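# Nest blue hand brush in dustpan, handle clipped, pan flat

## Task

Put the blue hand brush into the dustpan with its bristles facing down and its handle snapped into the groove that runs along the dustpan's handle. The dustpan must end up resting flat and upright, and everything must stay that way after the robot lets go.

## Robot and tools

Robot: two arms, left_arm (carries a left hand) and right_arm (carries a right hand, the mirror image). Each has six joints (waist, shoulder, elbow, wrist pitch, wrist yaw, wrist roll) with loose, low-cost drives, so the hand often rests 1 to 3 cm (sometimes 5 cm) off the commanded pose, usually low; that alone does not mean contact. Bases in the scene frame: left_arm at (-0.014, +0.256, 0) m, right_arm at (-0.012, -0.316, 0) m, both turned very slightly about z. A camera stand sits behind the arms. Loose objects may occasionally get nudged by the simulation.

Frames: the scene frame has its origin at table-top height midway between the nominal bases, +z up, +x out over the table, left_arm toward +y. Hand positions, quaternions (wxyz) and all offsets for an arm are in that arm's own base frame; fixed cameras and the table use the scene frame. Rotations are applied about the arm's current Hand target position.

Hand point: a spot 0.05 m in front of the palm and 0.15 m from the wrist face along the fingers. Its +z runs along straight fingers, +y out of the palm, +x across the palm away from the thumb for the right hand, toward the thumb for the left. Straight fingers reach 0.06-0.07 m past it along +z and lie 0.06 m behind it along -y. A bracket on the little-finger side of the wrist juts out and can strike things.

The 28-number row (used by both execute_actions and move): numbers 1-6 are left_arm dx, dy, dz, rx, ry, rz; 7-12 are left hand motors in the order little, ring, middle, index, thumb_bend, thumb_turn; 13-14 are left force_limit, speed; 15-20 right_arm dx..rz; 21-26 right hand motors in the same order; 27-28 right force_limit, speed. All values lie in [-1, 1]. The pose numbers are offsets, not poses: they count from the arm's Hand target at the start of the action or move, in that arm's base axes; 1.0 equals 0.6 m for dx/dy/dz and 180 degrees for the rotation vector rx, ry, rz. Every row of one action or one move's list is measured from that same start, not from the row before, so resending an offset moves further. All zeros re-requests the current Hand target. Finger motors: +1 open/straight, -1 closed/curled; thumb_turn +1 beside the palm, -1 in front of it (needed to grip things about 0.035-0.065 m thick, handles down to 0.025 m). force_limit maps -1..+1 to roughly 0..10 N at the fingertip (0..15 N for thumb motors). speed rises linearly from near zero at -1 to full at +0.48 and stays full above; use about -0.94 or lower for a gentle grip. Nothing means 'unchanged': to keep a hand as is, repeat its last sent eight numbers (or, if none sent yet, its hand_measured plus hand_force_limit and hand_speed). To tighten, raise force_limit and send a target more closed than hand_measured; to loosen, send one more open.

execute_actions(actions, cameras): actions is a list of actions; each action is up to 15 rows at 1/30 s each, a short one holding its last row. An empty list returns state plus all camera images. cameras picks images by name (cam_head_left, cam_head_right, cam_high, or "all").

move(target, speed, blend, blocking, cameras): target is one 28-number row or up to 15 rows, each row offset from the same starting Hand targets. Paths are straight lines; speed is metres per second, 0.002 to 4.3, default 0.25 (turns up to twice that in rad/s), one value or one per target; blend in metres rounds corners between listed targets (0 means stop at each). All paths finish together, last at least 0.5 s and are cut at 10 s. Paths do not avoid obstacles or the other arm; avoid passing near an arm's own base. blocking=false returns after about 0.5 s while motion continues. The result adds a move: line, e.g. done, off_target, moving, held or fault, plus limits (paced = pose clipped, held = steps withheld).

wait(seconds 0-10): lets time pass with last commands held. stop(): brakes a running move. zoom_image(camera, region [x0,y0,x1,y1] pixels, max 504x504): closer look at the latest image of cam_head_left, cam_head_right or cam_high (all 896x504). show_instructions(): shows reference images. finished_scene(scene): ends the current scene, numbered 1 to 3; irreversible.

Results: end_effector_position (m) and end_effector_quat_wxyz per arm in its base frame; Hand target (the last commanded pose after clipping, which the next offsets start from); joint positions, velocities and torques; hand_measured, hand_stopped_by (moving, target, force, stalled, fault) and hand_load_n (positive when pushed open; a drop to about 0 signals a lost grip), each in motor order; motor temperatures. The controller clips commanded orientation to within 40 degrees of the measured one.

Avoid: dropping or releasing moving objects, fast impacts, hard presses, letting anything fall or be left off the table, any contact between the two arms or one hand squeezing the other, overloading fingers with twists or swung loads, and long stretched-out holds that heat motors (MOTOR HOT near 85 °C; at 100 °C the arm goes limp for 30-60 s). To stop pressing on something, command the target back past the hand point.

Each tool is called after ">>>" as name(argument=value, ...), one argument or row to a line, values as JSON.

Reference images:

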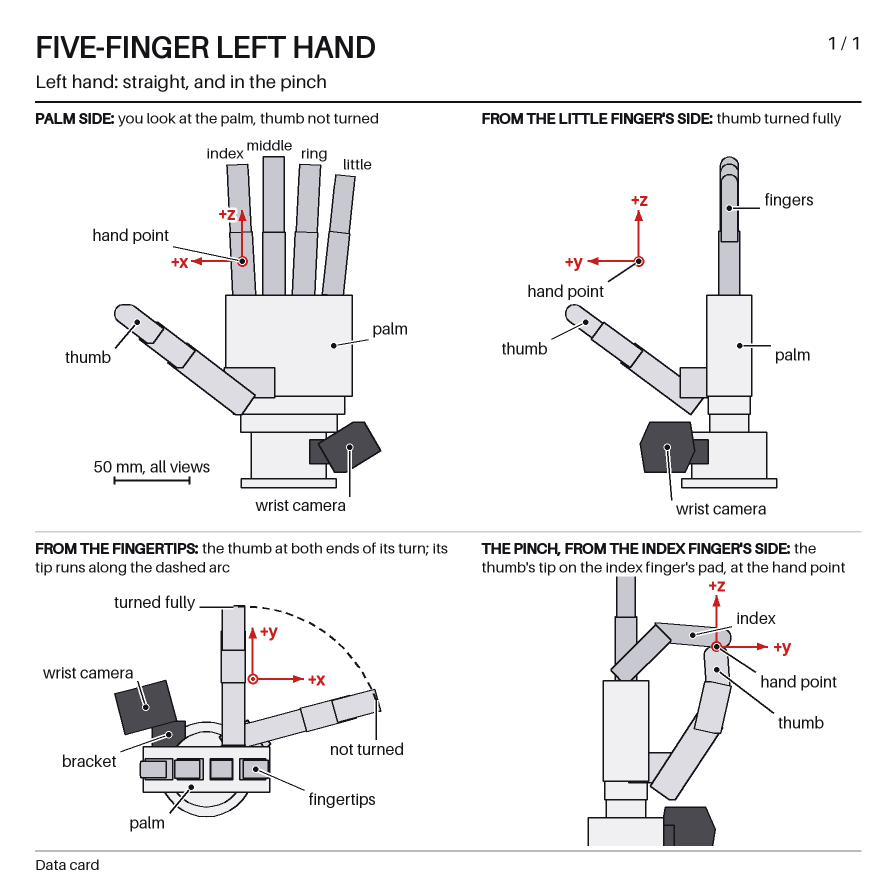

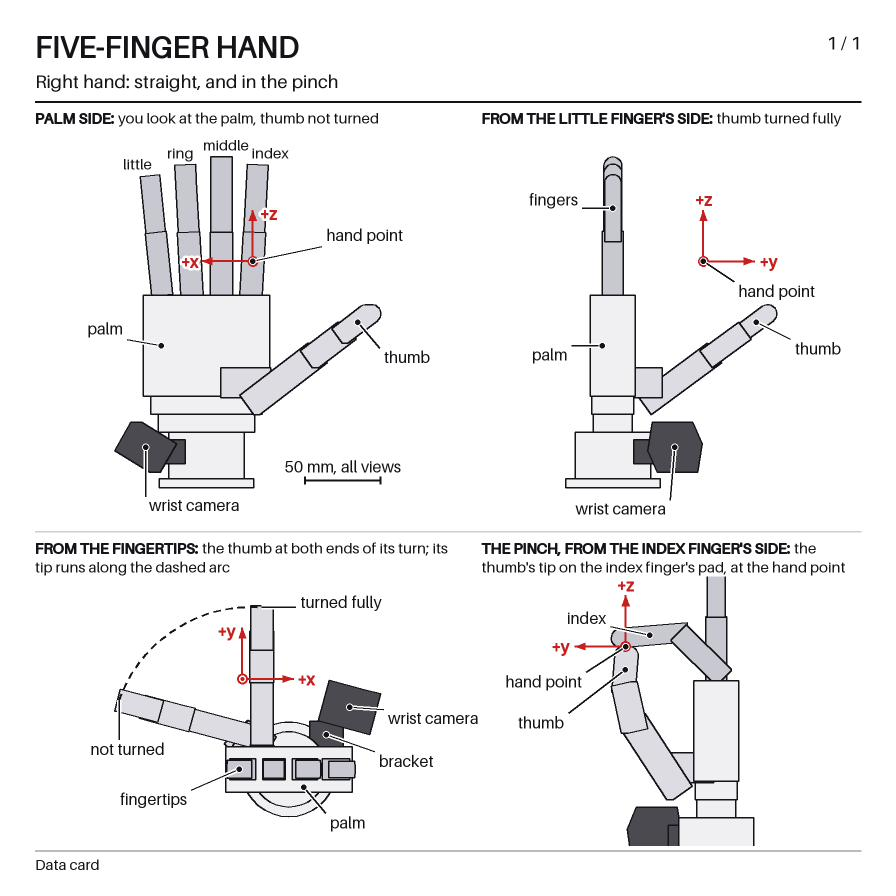

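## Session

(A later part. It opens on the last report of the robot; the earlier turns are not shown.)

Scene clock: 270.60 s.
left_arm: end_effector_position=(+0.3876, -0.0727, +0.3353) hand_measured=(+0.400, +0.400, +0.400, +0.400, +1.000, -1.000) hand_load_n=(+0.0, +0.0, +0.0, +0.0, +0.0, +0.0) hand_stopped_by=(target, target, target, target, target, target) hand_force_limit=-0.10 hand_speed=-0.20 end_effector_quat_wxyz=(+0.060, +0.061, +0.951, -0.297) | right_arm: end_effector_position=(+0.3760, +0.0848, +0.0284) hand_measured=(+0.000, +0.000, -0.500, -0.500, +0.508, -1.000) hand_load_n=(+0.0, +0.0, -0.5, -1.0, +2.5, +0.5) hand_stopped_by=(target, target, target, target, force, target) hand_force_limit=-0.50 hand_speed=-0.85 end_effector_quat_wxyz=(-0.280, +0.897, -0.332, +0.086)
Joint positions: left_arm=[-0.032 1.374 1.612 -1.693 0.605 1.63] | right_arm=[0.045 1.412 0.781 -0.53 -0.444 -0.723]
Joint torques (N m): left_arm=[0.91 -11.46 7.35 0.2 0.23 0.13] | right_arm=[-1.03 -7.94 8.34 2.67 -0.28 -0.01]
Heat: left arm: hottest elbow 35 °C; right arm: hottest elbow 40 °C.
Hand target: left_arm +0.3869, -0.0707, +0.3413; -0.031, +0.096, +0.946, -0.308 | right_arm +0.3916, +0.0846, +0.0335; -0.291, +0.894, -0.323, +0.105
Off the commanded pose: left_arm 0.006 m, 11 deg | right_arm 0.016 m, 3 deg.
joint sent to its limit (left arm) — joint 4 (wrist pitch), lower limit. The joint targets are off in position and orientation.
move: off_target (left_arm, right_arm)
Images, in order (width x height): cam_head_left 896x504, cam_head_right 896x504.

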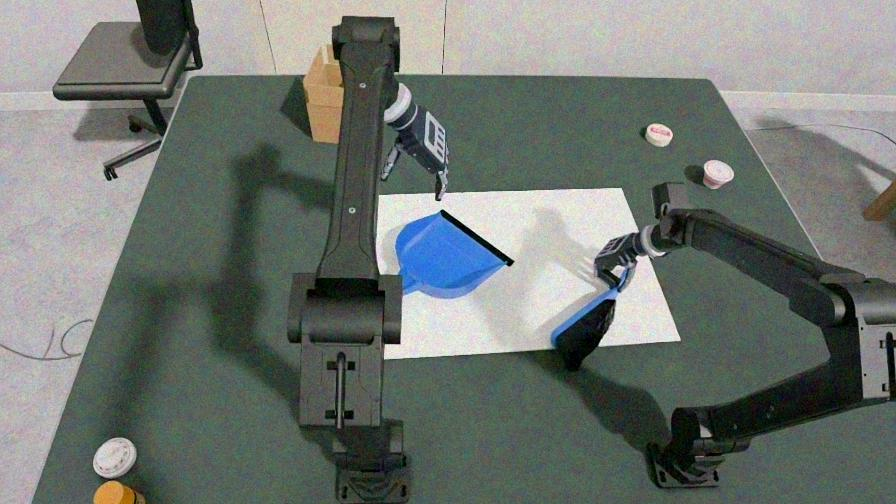

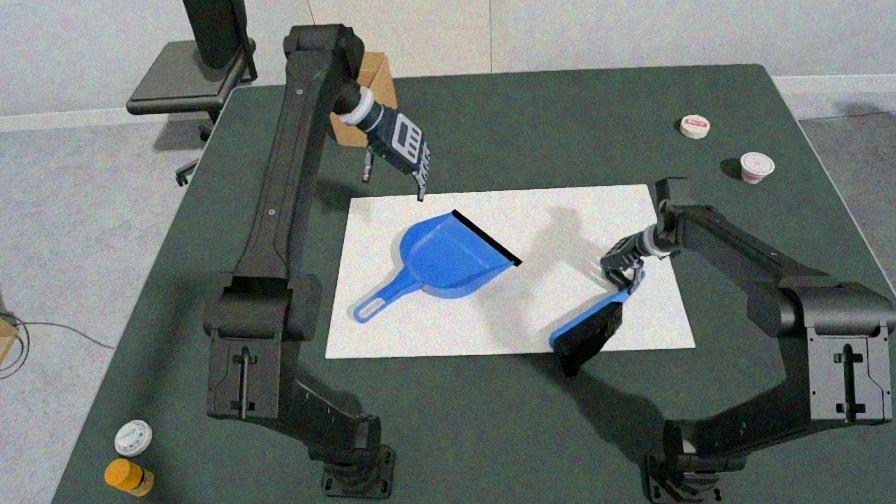

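>>> move(
  target=[0,0,0,0,0,0,0.4,0.4,0.4,0.4,1,-1,-0.1,-0.2,0,0,0,0,0,0,0.0,0.0,-0.5,-0.5,0.0,-1,0.3,-0.9],
)

>>> move(
  target=[0,0,0,0,0,0,0.4,0.4,0.4,0.4,1,-1,-0.1,-0.2,0,0,0.07,0,0,0,0.0,0.0,-0.5,-0.5,0.0,-1,0.3,-0.9],
  speed=0.05,
  cameras=["cam_head_left","cam_head_right","cam_high"],
)

>>> zoom_image(
  camera="cam_head_left",
  region=[540, 220, 660, 370],
)

>>> zoom_image(
  camera="cam_head_right",
  region=[550, 220, 670, 370],
)

Scene clock: 274.03 s.
left_arm: end_effector_position=(+0.3876, -0.0727, +0.3353) hand_measured=(+0.400, +0.400, +0.400, +0.400, +1.000, -1.000) hand_load_n=(+0.0, +0.0, +0.0, +0.0, +0.0, +0.0) hand_stopped_by=(target, target, target, target, target, target) hand_force_limit=-0.10 hand_speed=-0.20 end_effector_quat_wxyz=(+0.060, +0.061, +0.951, -0.297) | right_arm: end_effector_position=(+0.3762, +0.0837, +0.0284) hand_measured=(+0.000, +0.000, -0.500, -0.500, +0.444, -1.000) hand_load_n=(+0.0, +0.0, -0.5, -1.0, +9.0, +1.5) hand_stopped_by=(target, target, target, target, force, target) hand_force_limit=0.30 hand_speed=-0.90 end_effector_quat_wxyz=(-0.280, +0.896, -0.333, +0.086)
Joint positions: left_arm=[-0.032 1.374 1.612 -1.693 0.605 1.63] | right_arm=[0.042 1.412 0.781 -0.53 -0.444 -0.723]
Joint torques (N m): left_arm=[0.85 -11.16 7.39 0.25 0.23 0.14] | right_arm=[-0.73 -7.94 8.31 2.66 -0.3 0.01]
Heat: left arm: hottest elbow 35 °C; right arm: hottest elbow 40 °C.
Hand target: left_arm +0.3869, -0.0707, +0.3413; -0.031, +0.096, +0.946, -0.308 | right_arm +0.3916, +0.0846, +0.0335; -0.291, +0.894, -0.323, +0.105
Off the commanded pose: left_arm 0.006 m, 11 deg | right_arm 0.016 m, 3 deg.
joint sent to its limit (left arm) — joint 4 (wrist pitch), lower limit. The joint targets are off in position and orientation.
move: off_target (left_arm, right_arm)

Scene clock: 277.23 s.
left_arm: end_effector_position=(+0.3876, -0.0727, +0.3353) hand_measured=(+0.400, +0.400, +0.400, +0.400, +1.000, -1.000) hand_load_n=(+0.0, +0.0, +0.0, +0.0, +0.0, +0.5) hand_stopped_by=(target, target, target, target, target, target) hand_force_limit=-0.10 hand_speed=-0.20 end_effector_quat_wxyz=(+0.060, +0.061, +0.951, -0.297) | right_arm: end_effector_position=(+0.3662, +0.0872, +0.0458) hand_measured=(+0.000, +0.000, -0.500, -0.500, +0.444, -1.000) hand_load_n=(+0.0, +0.0, +0.0, +0.0, +7.0, +1.5) hand_stopped_by=(target, target, target, target, force, target) hand_force_limit=0.30 hand_speed=-0.90 end_effector_quat_wxyz=(-0.276, +0.899, -0.332, +0.074)
Joint positions: left_arm=[-0.032 1.374 1.612 -1.693 0.605 1.63] | right_arm=[0.052 1.372 0.799 -0.613 -0.444 -0.723]
Joint torques (N m): left_arm=[0.85 -11.34 7.35 0.23 0.22 0.13] | right_arm=[-0.73 -9.52 12.11 0.8 -0.26 -0.01]
Heat: left arm: hottest elbow 35 °C; right arm: hottest elbow 40 °C.
Hand target: left_arm +0.3869, -0.0707, +0.3413; -0.031, +0.096, +0.946, -0.308 | right_arm +0.3916, +0.0846, +0.0755; -0.291, +0.894, -0.323, +0.105
Off the commanded pose: left_arm 0.006 m, 11 deg | right_arm 0.039 m, 4 deg.
joint sent to its limit (left arm) — joint 4 (wrist pitch), lower limit. The joint targets are off in position and orientation.
move: off_target (left_arm, right_arm)

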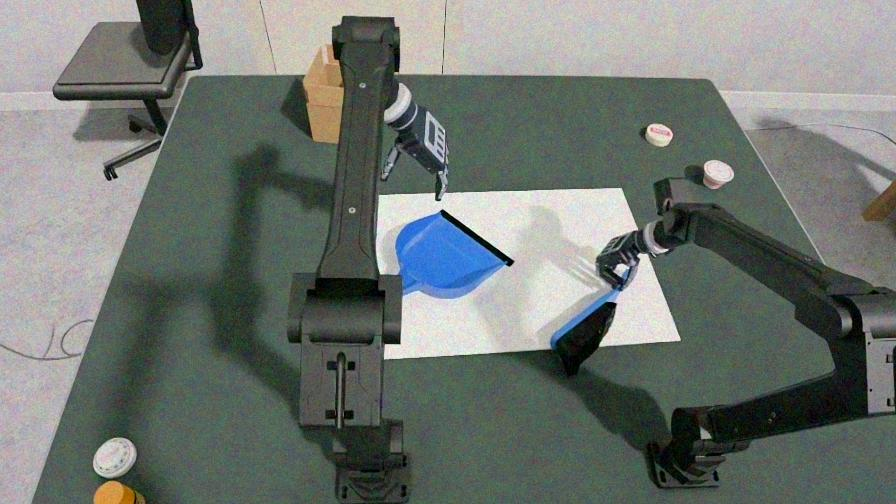

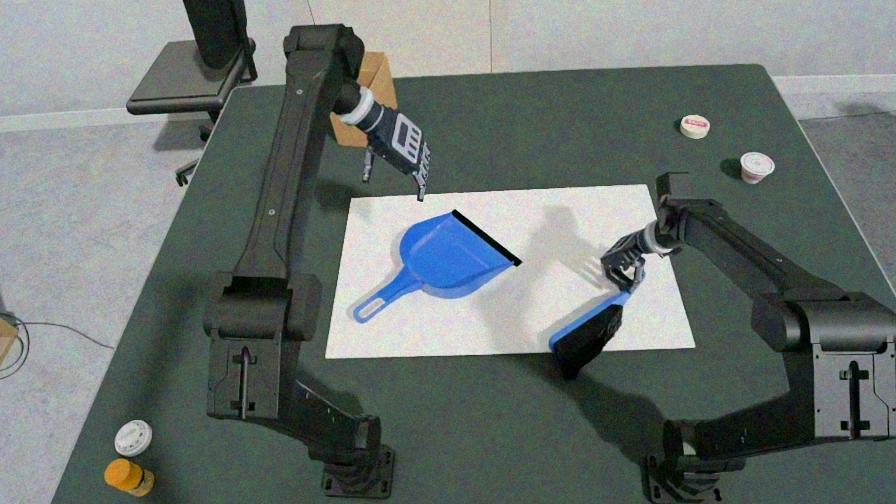

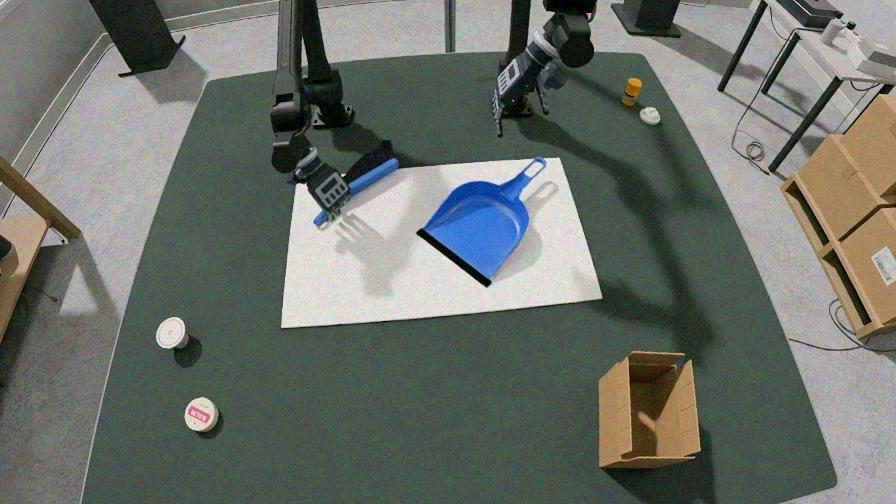

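Scaled by 3.360 from the camera's 896x504 image, which has a finer 1280x720 frame.

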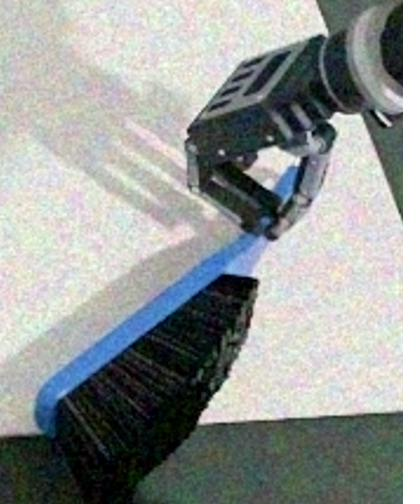

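Scaled by 3.360 from the camera's 896x504 image, which has a finer 1280x720 frame.

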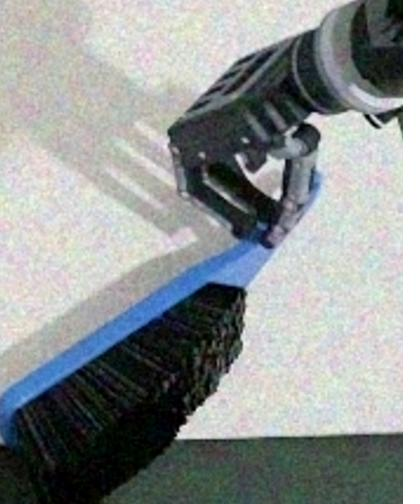

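>>> move(
  target=[
    [0,0,0,0,0,0,0.4,0.4,0.4,0.4,1,-1,-0.1,-0.2,0,0,0,0,0,0,0.0,0.0,0,0,1,-1,0.3,-0.4],
    [0,0,0,0,0,0,0.4,0.4,0.4,0.4,1,-1,-0.1,-0.2,0,0,0.05,0,0,0,0.4,0.4,0.4,0.4,1,-1,0.3,-0.4],
  ],
  speed=0.1,
  cameras=["cam_head_left","cam_head_right","cam_high"],
)

>>> zoom_image(
  camera="cam_head_left",
  region=[520, 180, 680, 370],
)

>>> zoom_image(
  camera="cam_high",
  region=[280, 100, 440, 260],
)

Scene clock: 285.43 s.
left_arm: end_effector_position=(+0.3876, -0.0727, +0.3353) hand_measured=(+0.400, +0.400, +0.400, +0.400, +1.000, -1.000) hand_load_n=(+0.0, +0.0, -0.5, -0.5, -0.5, +0.0) hand_stopped_by=(target, target, target, target, target, target) hand_force_limit=-0.10 hand_speed=-0.20 end_effector_quat_wxyz=(+0.060, +0.061, +0.951, -0.297) | right_arm: end_effector_position=(+0.3680, +0.0873, +0.0745) hand_measured=(+0.400, +0.400, +0.400, +0.400, +1.000, -1.000) hand_load_n=(+0.0, +0.0, +0.0, +0.0, +0.0, +0.0) hand_stopped_by=(target, target, target, target, target, target) hand_force_limit=0.30 hand_speed=-0.40 end_effector_quat_wxyz=(-0.276, +0.899, -0.332, +0.074)
Joint positions: left_arm=[-0.032 1.374 1.612 -1.693 0.605 1.63] | right_arm=[0.052 1.332 0.848 -0.702 -0.444 -0.723]
Joint torques (N m): left_arm=[0.85 -11.46 7.34 0.25 0.22 0.13] | right_arm=[-1.08 -9.64 12.72 0.83 -0.28 0.01]
Heat: left arm: hottest elbow 35 °C; right arm: hottest elbow 40 °C.
Hand target: left_arm +0.3869, -0.0707, +0.3413; -0.031, +0.096, +0.946, -0.308 | right_arm +0.3916, +0.0846, +0.1055; -0.291, +0.894, -0.323, +0.105
Off the commanded pose: left_arm 0.006 m, 11 deg | right_arm 0.039 m, 4 deg.
joint sent to its limit (left arm) — joint 4 (wrist pitch), lower limit. The joint targets are off in position and orientation.
move: off_target (left_arm, right_arm); target 2's new numbers were sent with right_arm's hand 0.039 m and 4 deg from that target

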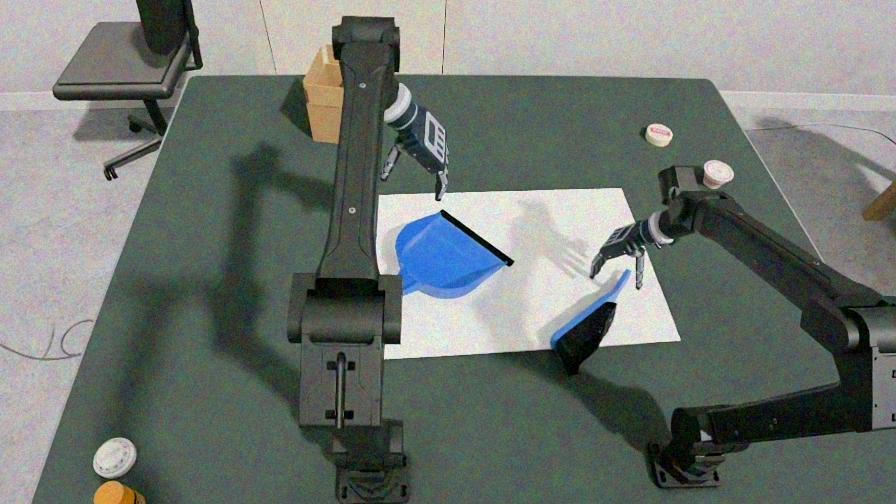

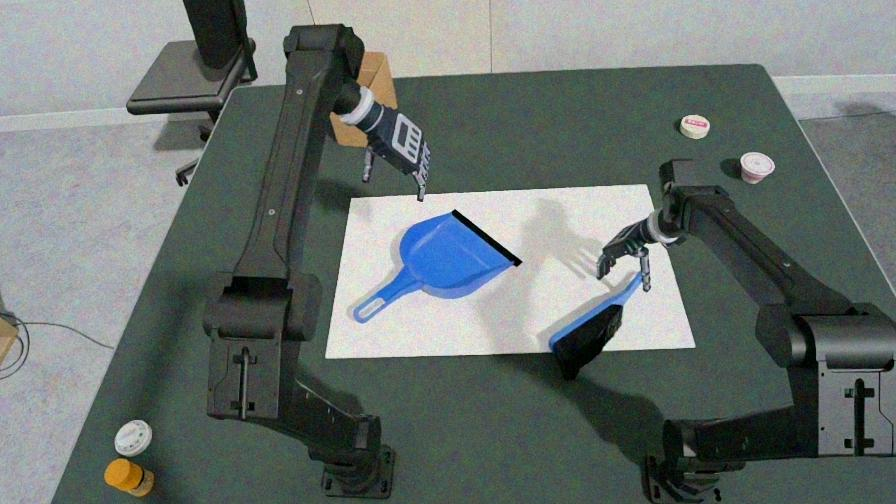

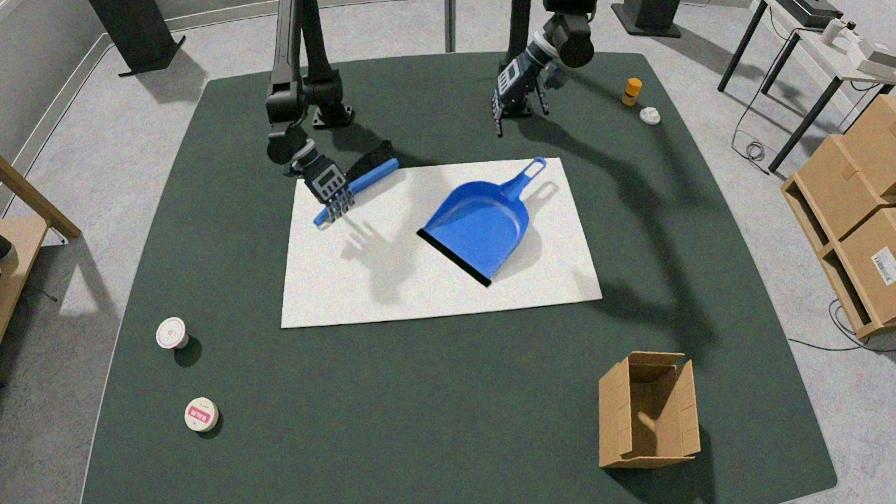

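Scaled by 2.653 from the camera's 896x504 image, which has a finer 1280x720 frame.

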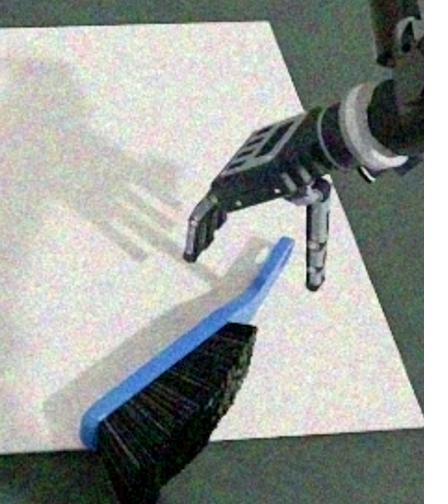

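Scaled by 3.150 from the camera's 896x504 image, which has a finer 1280x720 frame.

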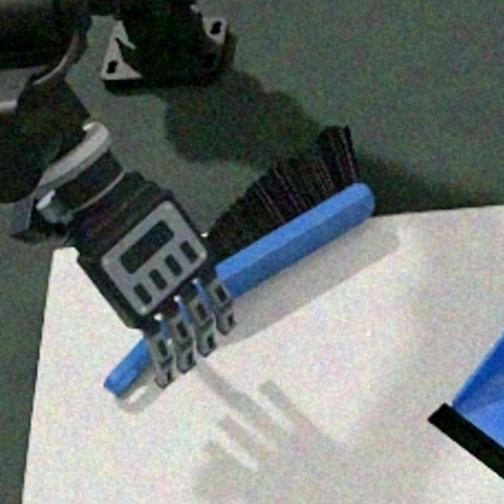

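>>> move(
  target=[0,0,0,0,0,0,0.4,0.4,0.4,0.4,1,-1,-0.1,-0.2,-0.0067,0.0075,-0.111,0,0,0,0.4,0.4,0.4,0.4,1,-1,0.3,-0.4],
  speed=0.08,
)

>>> move(
  target=[0,0,0,0,0,0,0.4,0.4,0.4,0.4,1,-1,-0.1,-0.2,0,0,0,0,0,0,0.1,-0.8,-0.8,-0.8,-0.5,-1,-0.5,-0.75],
  cameras=["cam_head_left","cam_head_right","cam_high"],
)

>>> zoom_image(
  camera="cam_head_left",
  region=[540, 220, 660, 370],
)

>>> zoom_image(
  camera="cam_head_right",
  region=[550, 220, 670, 370],
)

Scene clock: 291.70 s.
left_arm: end_effector_position=(+0.3876, -0.0727, +0.3353) hand_measured=(+0.400, +0.400, +0.400, +0.400, +1.000, -1.000) hand_load_n=(+0.0, +0.0, +0.0, +0.0, +0.0, +0.0) hand_stopped_by=(target, target, target, target, target, target) hand_force_limit=-0.10 hand_speed=-0.20 end_effector_quat_wxyz=(+0.060, +0.061, +0.951, -0.297) | right_arm: end_effector_position=(+0.3728, +0.0876, +0.0344) hand_measured=(+0.400, +0.400, +0.400, +0.400, +1.000, -1.000) hand_load_n=(+0.0, +0.0, -0.5, +0.0, +0.0, +0.0) hand_stopped_by=(target, target, target, target, target, target) hand_force_limit=0.30 hand_speed=-0.40 end_effector_quat_wxyz=(-0.282, +0.898, -0.328, +0.087)
Joint positions: left_arm=[-0.032 1.374 1.612 -1.693 0.605 1.63] | right_arm=[0.052 1.39 0.778 -0.543 -0.444 -0.723]
Joint torques (N m): left_arm=[0.85 -11.46 7.32 0.24 0.22 0.13] | right_arm=[0.32 -7.77 8.44 2.78 -0.08 0.11]
Heat: left arm: hottest elbow 35 °C; right arm: hottest elbow 40 °C.
Hand target: left_arm +0.3869, -0.0707, +0.3413; -0.031, +0.096, +0.946, -0.308 | right_arm +0.3876, +0.0891, +0.0389; -0.291, +0.894, -0.323, +0.105
Off the commanded pose: left_arm 0.006 m, 11 deg | right_arm 0.016 m, 2 deg.
joint sent to its limit (left arm) — joint 4 (wrist pitch), lower limit. The joint targets are off in position and orientation.
move: off_target (left_arm, right_arm)

Scene clock: 294.00 s.
left_arm: end_effector_position=(+0.3876, -0.0727, +0.3353) hand_measured=(+0.400, +0.400, +0.400, +0.400, +1.000, -1.000) hand_load_n=(+0.0, +0.0, +0.0, +0.0, +0.0, +0.0) hand_stopped_by=(target, target, target, target, target, target) hand_force_limit=-0.10 hand_speed=-0.20 end_effector_quat_wxyz=(+0.060, +0.061, +0.951, -0.297) | right_arm: end_effector_position=(+0.3735, +0.0869, +0.0343) hand_measured=(+0.100, -0.800, -0.800, -0.800, +0.598, -1.000) hand_load_n=(+0.0, +0.0, -0.5, +0.0, +0.0, +0.0) hand_stopped_by=(target, target, target, target, force, target) hand_force_limit=-0.50 hand_speed=-0.75 end_effector_quat_wxyz=(-0.281, +0.899, -0.322, +0.090)
Joint positions: left_arm=[-0.032 1.374 1.612 -1.693 0.605 1.63] | right_arm=[0.052 1.39 0.778 -0.541 -0.444 -0.735]
Joint torques (N m): left_arm=[0.91 -11.46 7.34 0.25 0.22 0.13] | right_arm=[0.15 -7.3 8.38 2.73 -0.11 0.11]
Heat: left arm: hottest elbow 35 °C; right arm: hottest elbow 39 °C.
Hand target: left_arm +0.3869, -0.0707, +0.3413; -0.031, +0.096, +0.946, -0.308 | right_arm +0.3876, +0.0891, +0.0389; -0.291, +0.894, -0.323, +0.105
Off the commanded pose: left_arm 0.006 m, 11 deg | right_arm 0.015 m, 2 deg.
joint sent to its limit (left arm) — joint 4 (wrist pitch), lower limit. The joint targets are off in position and orientation.
move: off_target (left_arm, right_arm)

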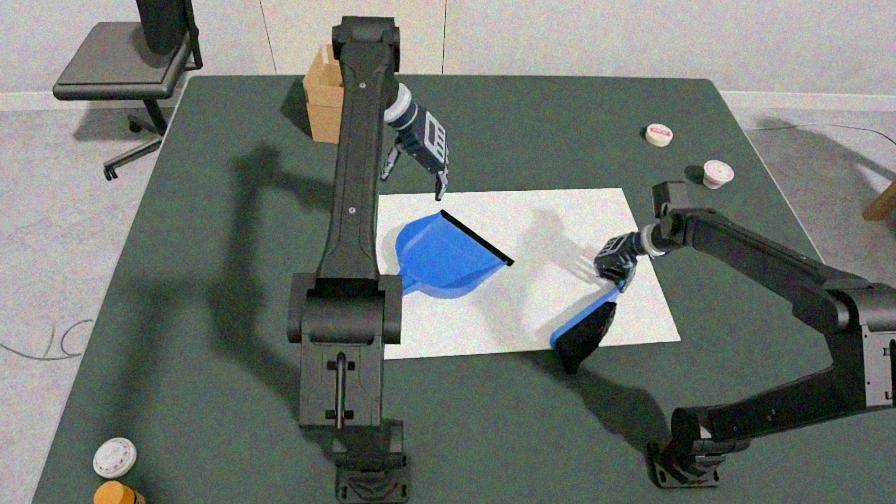

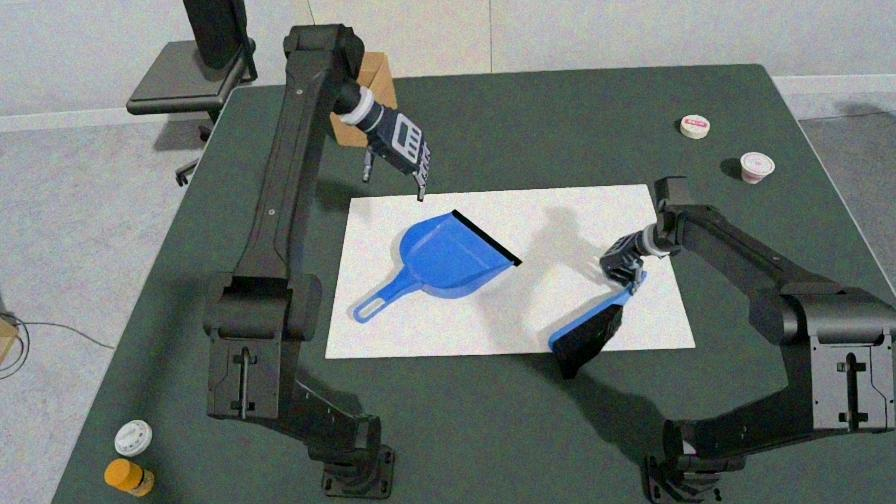

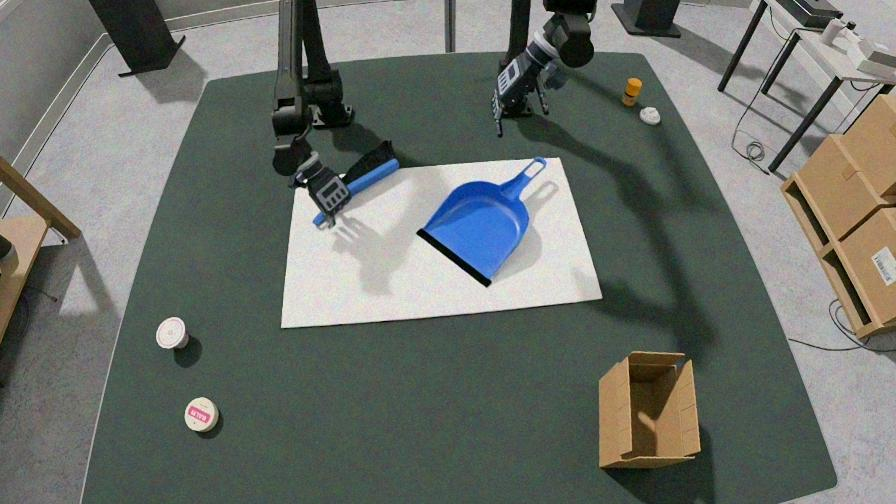

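Scaled by 3.360 from the camera's 896x504 image, which has a finer 1280x720 frame.

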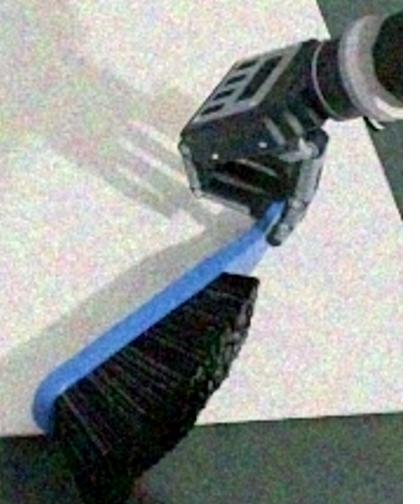

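Scaled by 3.360 from the camera's 896x504 image, which has a finer 1280x720 frame.

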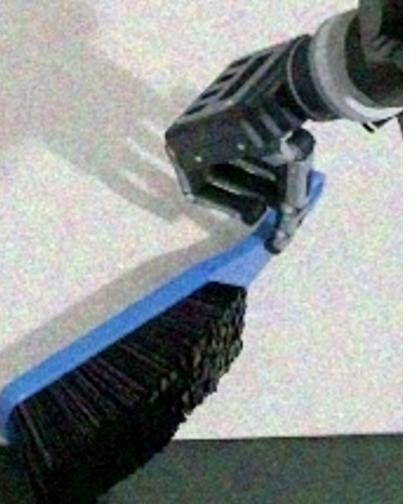

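>>> move(
  target=[
    [0,0,0,0,0,0,0.4,0.4,0.4,0.4,1,-1,-0.1,-0.2,0,0,0.02,0,0,0,0.1,0.1,0.1,0.1,1,-1,-0.5,-0.4],
    [0,0,0,0,0,0,0.4,0.4,0.4,0.4,1,-1,-0.1,-0.2,-0.0148,-0.0178,0.02,0,0,0,0.1,0.1,0.1,0.1,1,-1,-0.5,-0.4],
    [0,0,0,0,0,0,0.4,0.4,0.4,0.4,1,-1,-0.1,-0.2,-0.0148,-0.0178,-0.014,0,0,0,0.1,0.1,0.1,0.1,1,-1,-0.5,-0.4],
  ],
  speed=0.08,
  cameras=["cam_head_left","cam_head_right","cam_high"],
)

>>> zoom_image(
  camera="cam_head_left",
  region=[540, 220, 660, 370],
)

>>> zoom_image(
  camera="cam_head_right",
  region=[550, 220, 670, 370],
)

Scene clock: 302.73 s.
left_arm: end_effector_position=(+0.3876, -0.0727, +0.3353) hand_measured=(+0.400, +0.400, +0.400, +0.400, +1.000, -1.000) hand_load_n=(+0.0, +0.0, +0.0, +0.0, +0.0, +0.0) hand_stopped_by=(target, target, target, target, target, target) hand_force_limit=-0.10 hand_speed=-0.20 end_effector_quat_wxyz=(+0.060, +0.061, +0.951, -0.297) | right_arm: end_effector_position=(+0.3660, +0.0774, +0.0280) hand_measured=(+0.100, +0.100, +0.100, +0.100, +1.000, -1.000) hand_load_n=(+0.0, +0.0, +0.0, +0.0, +0.0, +0.0) hand_stopped_by=(target, target, target, target, target, target) hand_force_limit=-0.50 hand_speed=-0.40 end_effector_quat_wxyz=(-0.280, +0.895, -0.334, +0.090)
Joint positions: left_arm=[-0.032 1.374 1.612 -1.693 0.605 1.63] | right_arm=[0.026 1.381 0.749 -0.527 -0.447 -0.735]
Joint torques (N m): left_arm=[0.73 -11.46 7.34 0.2 0.22 0.14] | right_arm=[-0.91 -7.06 8.08 2.66 -0.43 -0.12]
Motor temperatures (°C): left_arm=[25 31 35 25 24 28] | right_arm=[29 31 38 27 25 24]
Heat: left arm: hottest elbow 35 °C; right arm: hottest elbow 38 °C.
Hand target: left_arm +0.3869, -0.0707, +0.3413; -0.031, +0.096, +0.946, -0.308 | right_arm +0.3787, +0.0784, +0.0305; -0.291, +0.894, -0.323, +0.105
Off the commanded pose: left_arm 0.006 m, 11 deg | right_arm 0.013 m, 2 deg.
joint sent to its limit (left arm) — joint 4 (wrist pitch), lower limit. The joint targets are off in position and orientation.
move: off_target (left_arm, right_arm)

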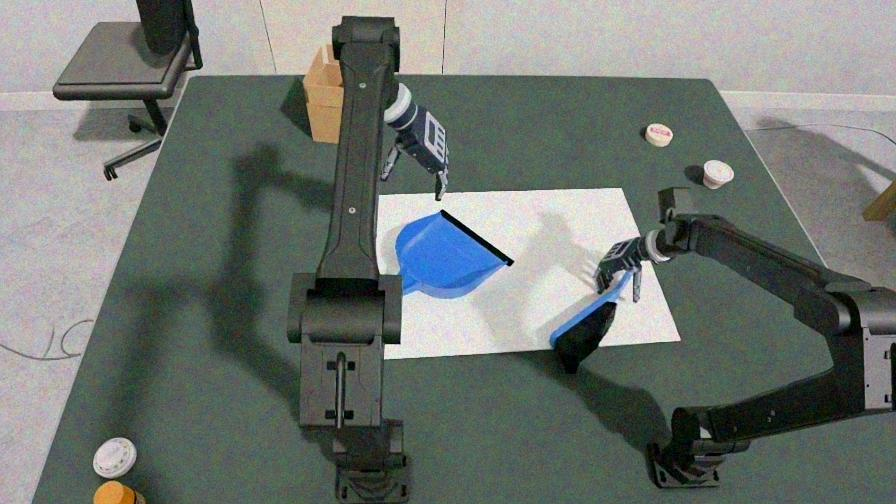

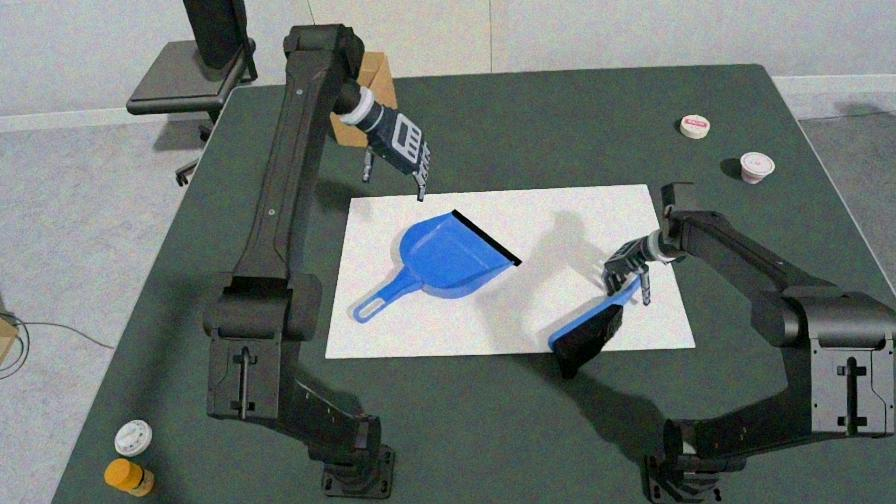

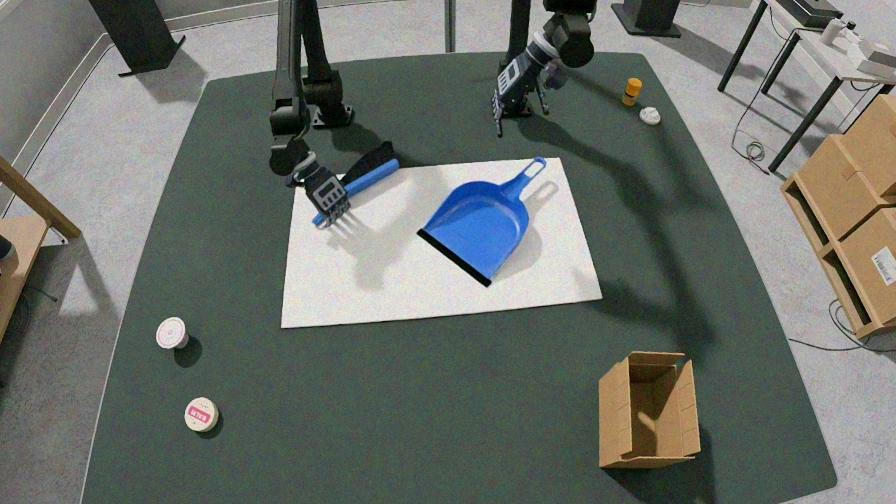

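Scaled by 3.360 from the camera's 896x504 image, which has a finer 1280x720 frame.

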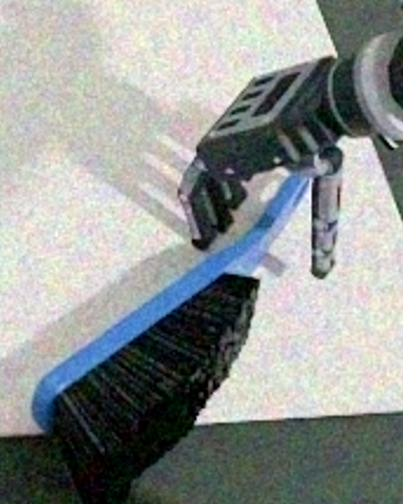

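Scaled by 3.360 from the camera's 896x504 image, which has a finer 1280x720 frame.

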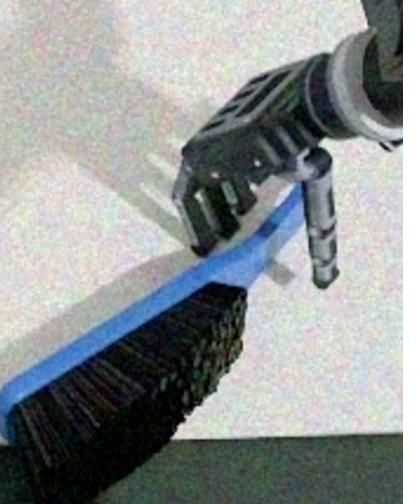

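>>> move(
  target=[0,0,0,0,0,0,0.4,0.4,0.4,0.4,1,-1,-0.1,-0.2,0,0,0,0,0,0,0.1,-0.6,-0.6,-0.6,-0.5,-1,-0.5,-0.8],
  cameras=["cam_head_left","cam_head_right"],
)

>>> zoom_image(
  camera="cam_head_left",
  region=[540, 220, 660, 370],
)

>>> zoom_image(
  camera="cam_head_right",
  region=[550, 220, 670, 370],
)

Scene clock: 307.57 s.
left_arm: end_effector_position=(+0.3876, -0.0727, +0.3353) hand_measured=(+0.400, +0.400, +0.400, +0.400, +1.000, -1.000) hand_load_n=(+0.0, +0.0, +0.0, +0.0, +0.0, +0.0) hand_stopped_by=(target, target, target, target, target, target) hand_force_limit=-0.10 hand_speed=-0.20 end_effector_quat_wxyz=(+0.060, +0.061, +0.951, -0.297) | right_arm: end_effector_position=(+0.3647, +0.0815, +0.0270) hand_measured=(+0.100, -0.600, -0.600, -0.600, +0.688, -1.000) hand_load_n=(+0.0, +0.0, +0.0, +0.0, +0.0, +0.0) hand_stopped_by=(target, target, target, target, force, target) hand_force_limit=-0.50 hand_speed=-0.80 end_effector_quat_wxyz=(-0.280, +0.897, -0.331, +0.087)
Joint positions: left_arm=[-0.032 1.374 1.612 -1.693 0.605 1.63] | right_arm=[0.037 1.384 0.749 -0.527 -0.447 -0.732]
Joint torques (N m): left_arm=[0.91 -11.34 7.34 0.23 0.21 0.12] | right_arm=[-1.03 -7.24 8.02 2.62 -0.39 -0.12]
Heat: left arm: hottest elbow 35 °C; right arm: hottest elbow 38 °C.
Hand target: left_arm +0.3869, -0.0707, +0.3413; -0.031, +0.096, +0.946, -0.308 | right_arm +0.3787, +0.0784, +0.0305; -0.291, +0.894, -0.323, +0.105
Off the commanded pose: left_arm 0.006 m, 11 deg | right_arm 0.015 m, 3 deg.
joint sent to its limit (left arm) — joint 4 (wrist pitch), lower limit. The joint targets are off in position and orientation.
move: off_target (left_arm, right_arm)
Images, in order (width x height): cam_head_left 896x504, cam_head_right 896x504.

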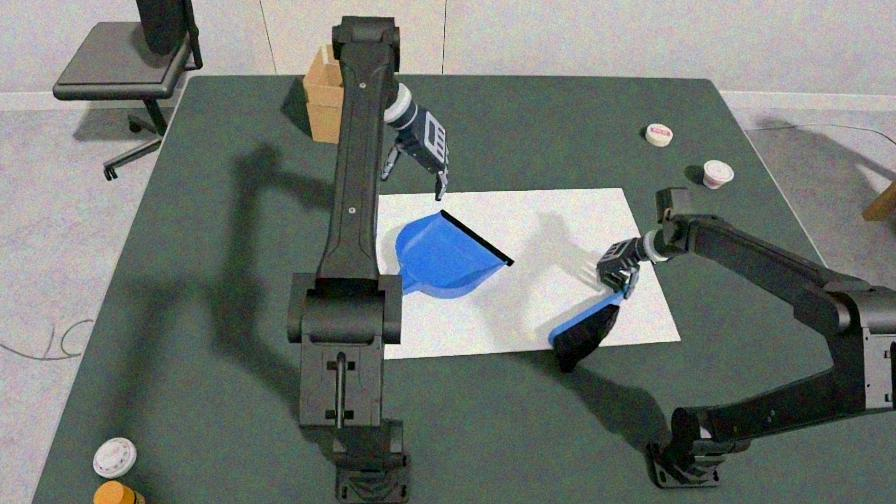

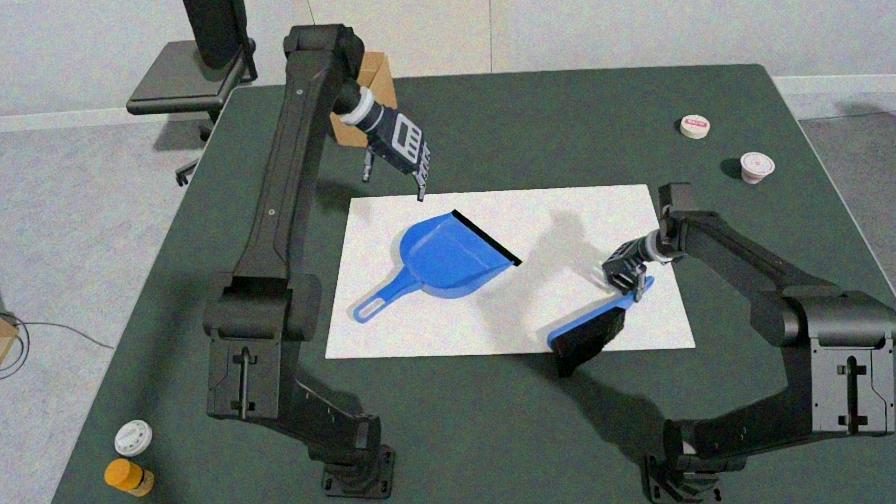

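Scaled by 3.360 from the camera's 896x504 image, which has a finer 1280x720 frame.

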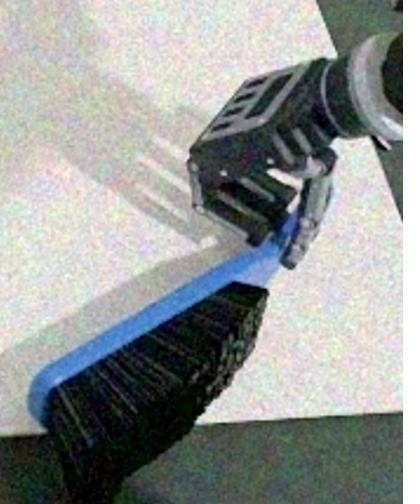

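Scaled by 3.360 from the camera's 896x504 image, which has a finer 1280x720 frame.

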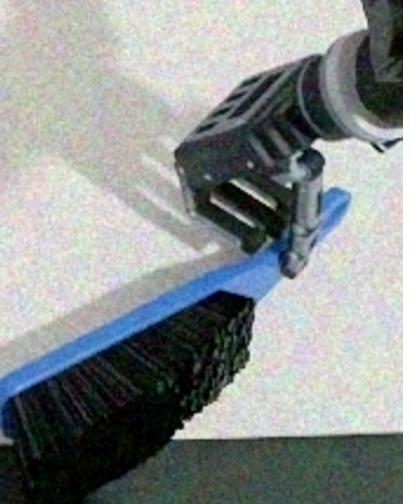

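>>> move(
  target=[0,0,0,0,0,0,0.4,0.4,0.4,0.4,1,-1,-0.1,-0.2,0,0,0,0,0,0,-0.3,-0.3,-0.3,-0.3,0.75,-1,-0.5,-0.8],
)

>>> move(
  target=[0,0,0,0,0,0,0.4,0.4,0.4,0.4,1,-1,-0.1,-0.2,0,0,0,0,0,0,-0.3,-0.3,-0.3,-0.3,-0.3,-1,0.0,-0.85],
  cameras=["cam_head_left","cam_head_right"],
)

>>> zoom_image(
  camera="cam_head_left",
  region=[540, 220, 660, 370],
)

>>> zoom_image(
  camera="cam_head_right",
  region=[550, 220, 670, 370],
)

Scene clock: 312.03 s.
left_arm: end_effector_position=(+0.3876, -0.0727, +0.3353) hand_measured=(+0.400, +0.400, +0.400, +0.400, +1.000, -1.000) hand_load_n=(+0.0, +0.0, +0.0, +0.0, +0.0, +0.0) hand_stopped_by=(target, target, target, target, target, target) hand_force_limit=-0.10 hand_speed=-0.20 end_effector_quat_wxyz=(+0.060, +0.061, +0.951, -0.297) | right_arm: end_effector_position=(+0.3632, +0.0814, +0.0259) hand_measured=(-0.300, -0.300, -0.300, -0.300, +0.750, -1.000) hand_load_n=(+0.0, +0.0, +0.0, +0.0, +0.0, +0.0) hand_stopped_by=(target, target, target, target, target, target) hand_force_limit=-0.50 hand_speed=-0.80 end_effector_quat_wxyz=(-0.280, +0.897, -0.332, +0.085)
Joint positions: left_arm=[-0.032 1.374 1.612 -1.693 0.605 1.63] | right_arm=[0.037 1.384 0.746 -0.527 -0.447 -0.732]
Joint torques (N m): left_arm=[0.79 -11.22 7.38 0.23 0.22 0.14] | right_arm=[-0.79 -7.36 8.23 2.65 -0.4 -0.1]
Heat: left arm: hottest elbow 35 °C; right arm: hottest elbow 37 °C.
Hand target: left_arm +0.3869, -0.0707, +0.3413; -0.031, +0.096, +0.946, -0.308 | right_arm +0.3787, +0.0784, +0.0305; -0.291, +0.894, -0.323, +0.105
Off the commanded pose: left_arm 0.006 m, 11 deg | right_arm 0.016 m, 3 deg.
joint sent to its limit (left arm) — joint 4 (wrist pitch), lower limit. The joint targets are off in position and orientation.
move: off_target (left_arm, right_arm)

Scene clock: 313.57 s.
left_arm: end_effector_position=(+0.3876, -0.0727, +0.3353) hand_measured=(+0.400, +0.400, +0.400, +0.400, +1.000, -1.000) hand_load_n=(+0.0, +0.0, +0.0, +0.0, +0.0, +0.0) hand_stopped_by=(target, target, target, target, target, target) hand_force_limit=-0.10 hand_speed=-0.20 end_effector_quat_wxyz=(+0.060, +0.061, +0.951, -0.297) | right_arm: end_effector_position=(+0.3635, +0.0803, +0.0259) hand_measured=(-0.300, -0.300, -0.300, -0.300, +0.542, -1.000) hand_load_n=(+0.5, +0.0, +5.0, +0.0, +8.0, +1.0) hand_stopped_by=(target, target, target, target, force, target) hand_force_limit=0.00 hand_speed=-0.85 end_effector_quat_wxyz=(-0.280, +0.896, -0.333, +0.086)
Joint positions: left_arm=[-0.032 1.374 1.612 -1.693 0.605 1.63] | right_arm=[0.034 1.384 0.746 -0.527 -0.447 -0.732]
Joint torques (N m): left_arm=[0.73 -11.4 7.35 0.24 0.22 0.13] | right_arm=[-0.56 -7.36 8.16 2.63 -0.37 -0.1]
Heat: left arm: hottest elbow 35 °C; right arm: hottest elbow 37 °C.
Hand target: left_arm +0.3869, -0.0707, +0.3413; -0.031, +0.096, +0.946, -0.308 | right_arm +0.3787, +0.0784, +0.0305; -0.291, +0.894, -0.323, +0.105
Off the commanded pose: left_arm 0.006 m, 11 deg | right_arm 0.016 m, 3 deg.
joint sent to its limit (left arm) — joint 4 (wrist pitch), lower limit. The joint targets are off in position and orientation.
move: off_target (left_arm, right_arm)
Images, in order (width x height): cam_head_left 896x504, cam_head_right 896x504.

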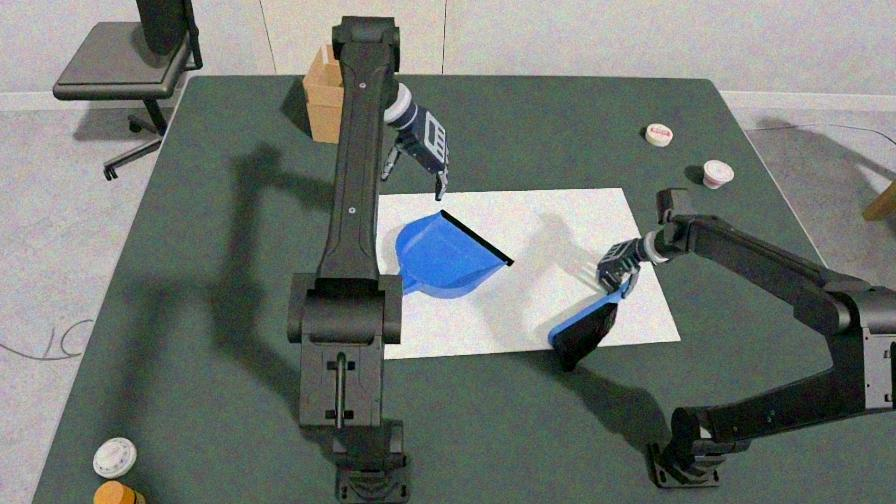

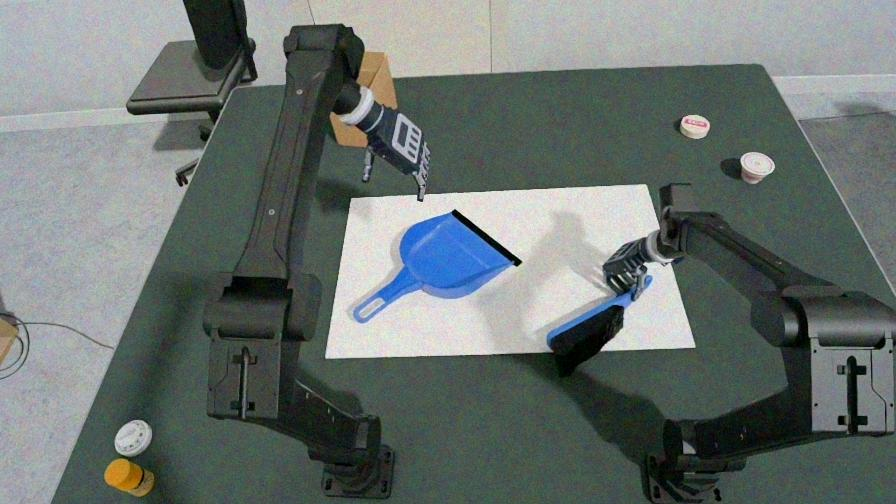

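Scaled by 3.360 from the camera's 896x504 image, which has a finer 1280x720 frame.

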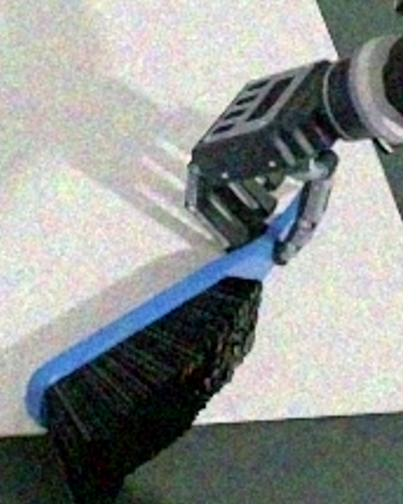

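Scaled by 3.360 from the camera's 896x504 image, which has a finer 1280x720 frame.

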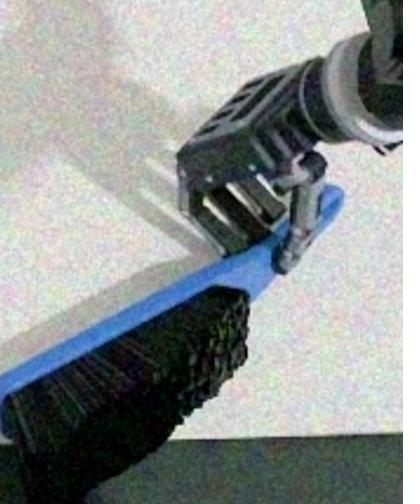

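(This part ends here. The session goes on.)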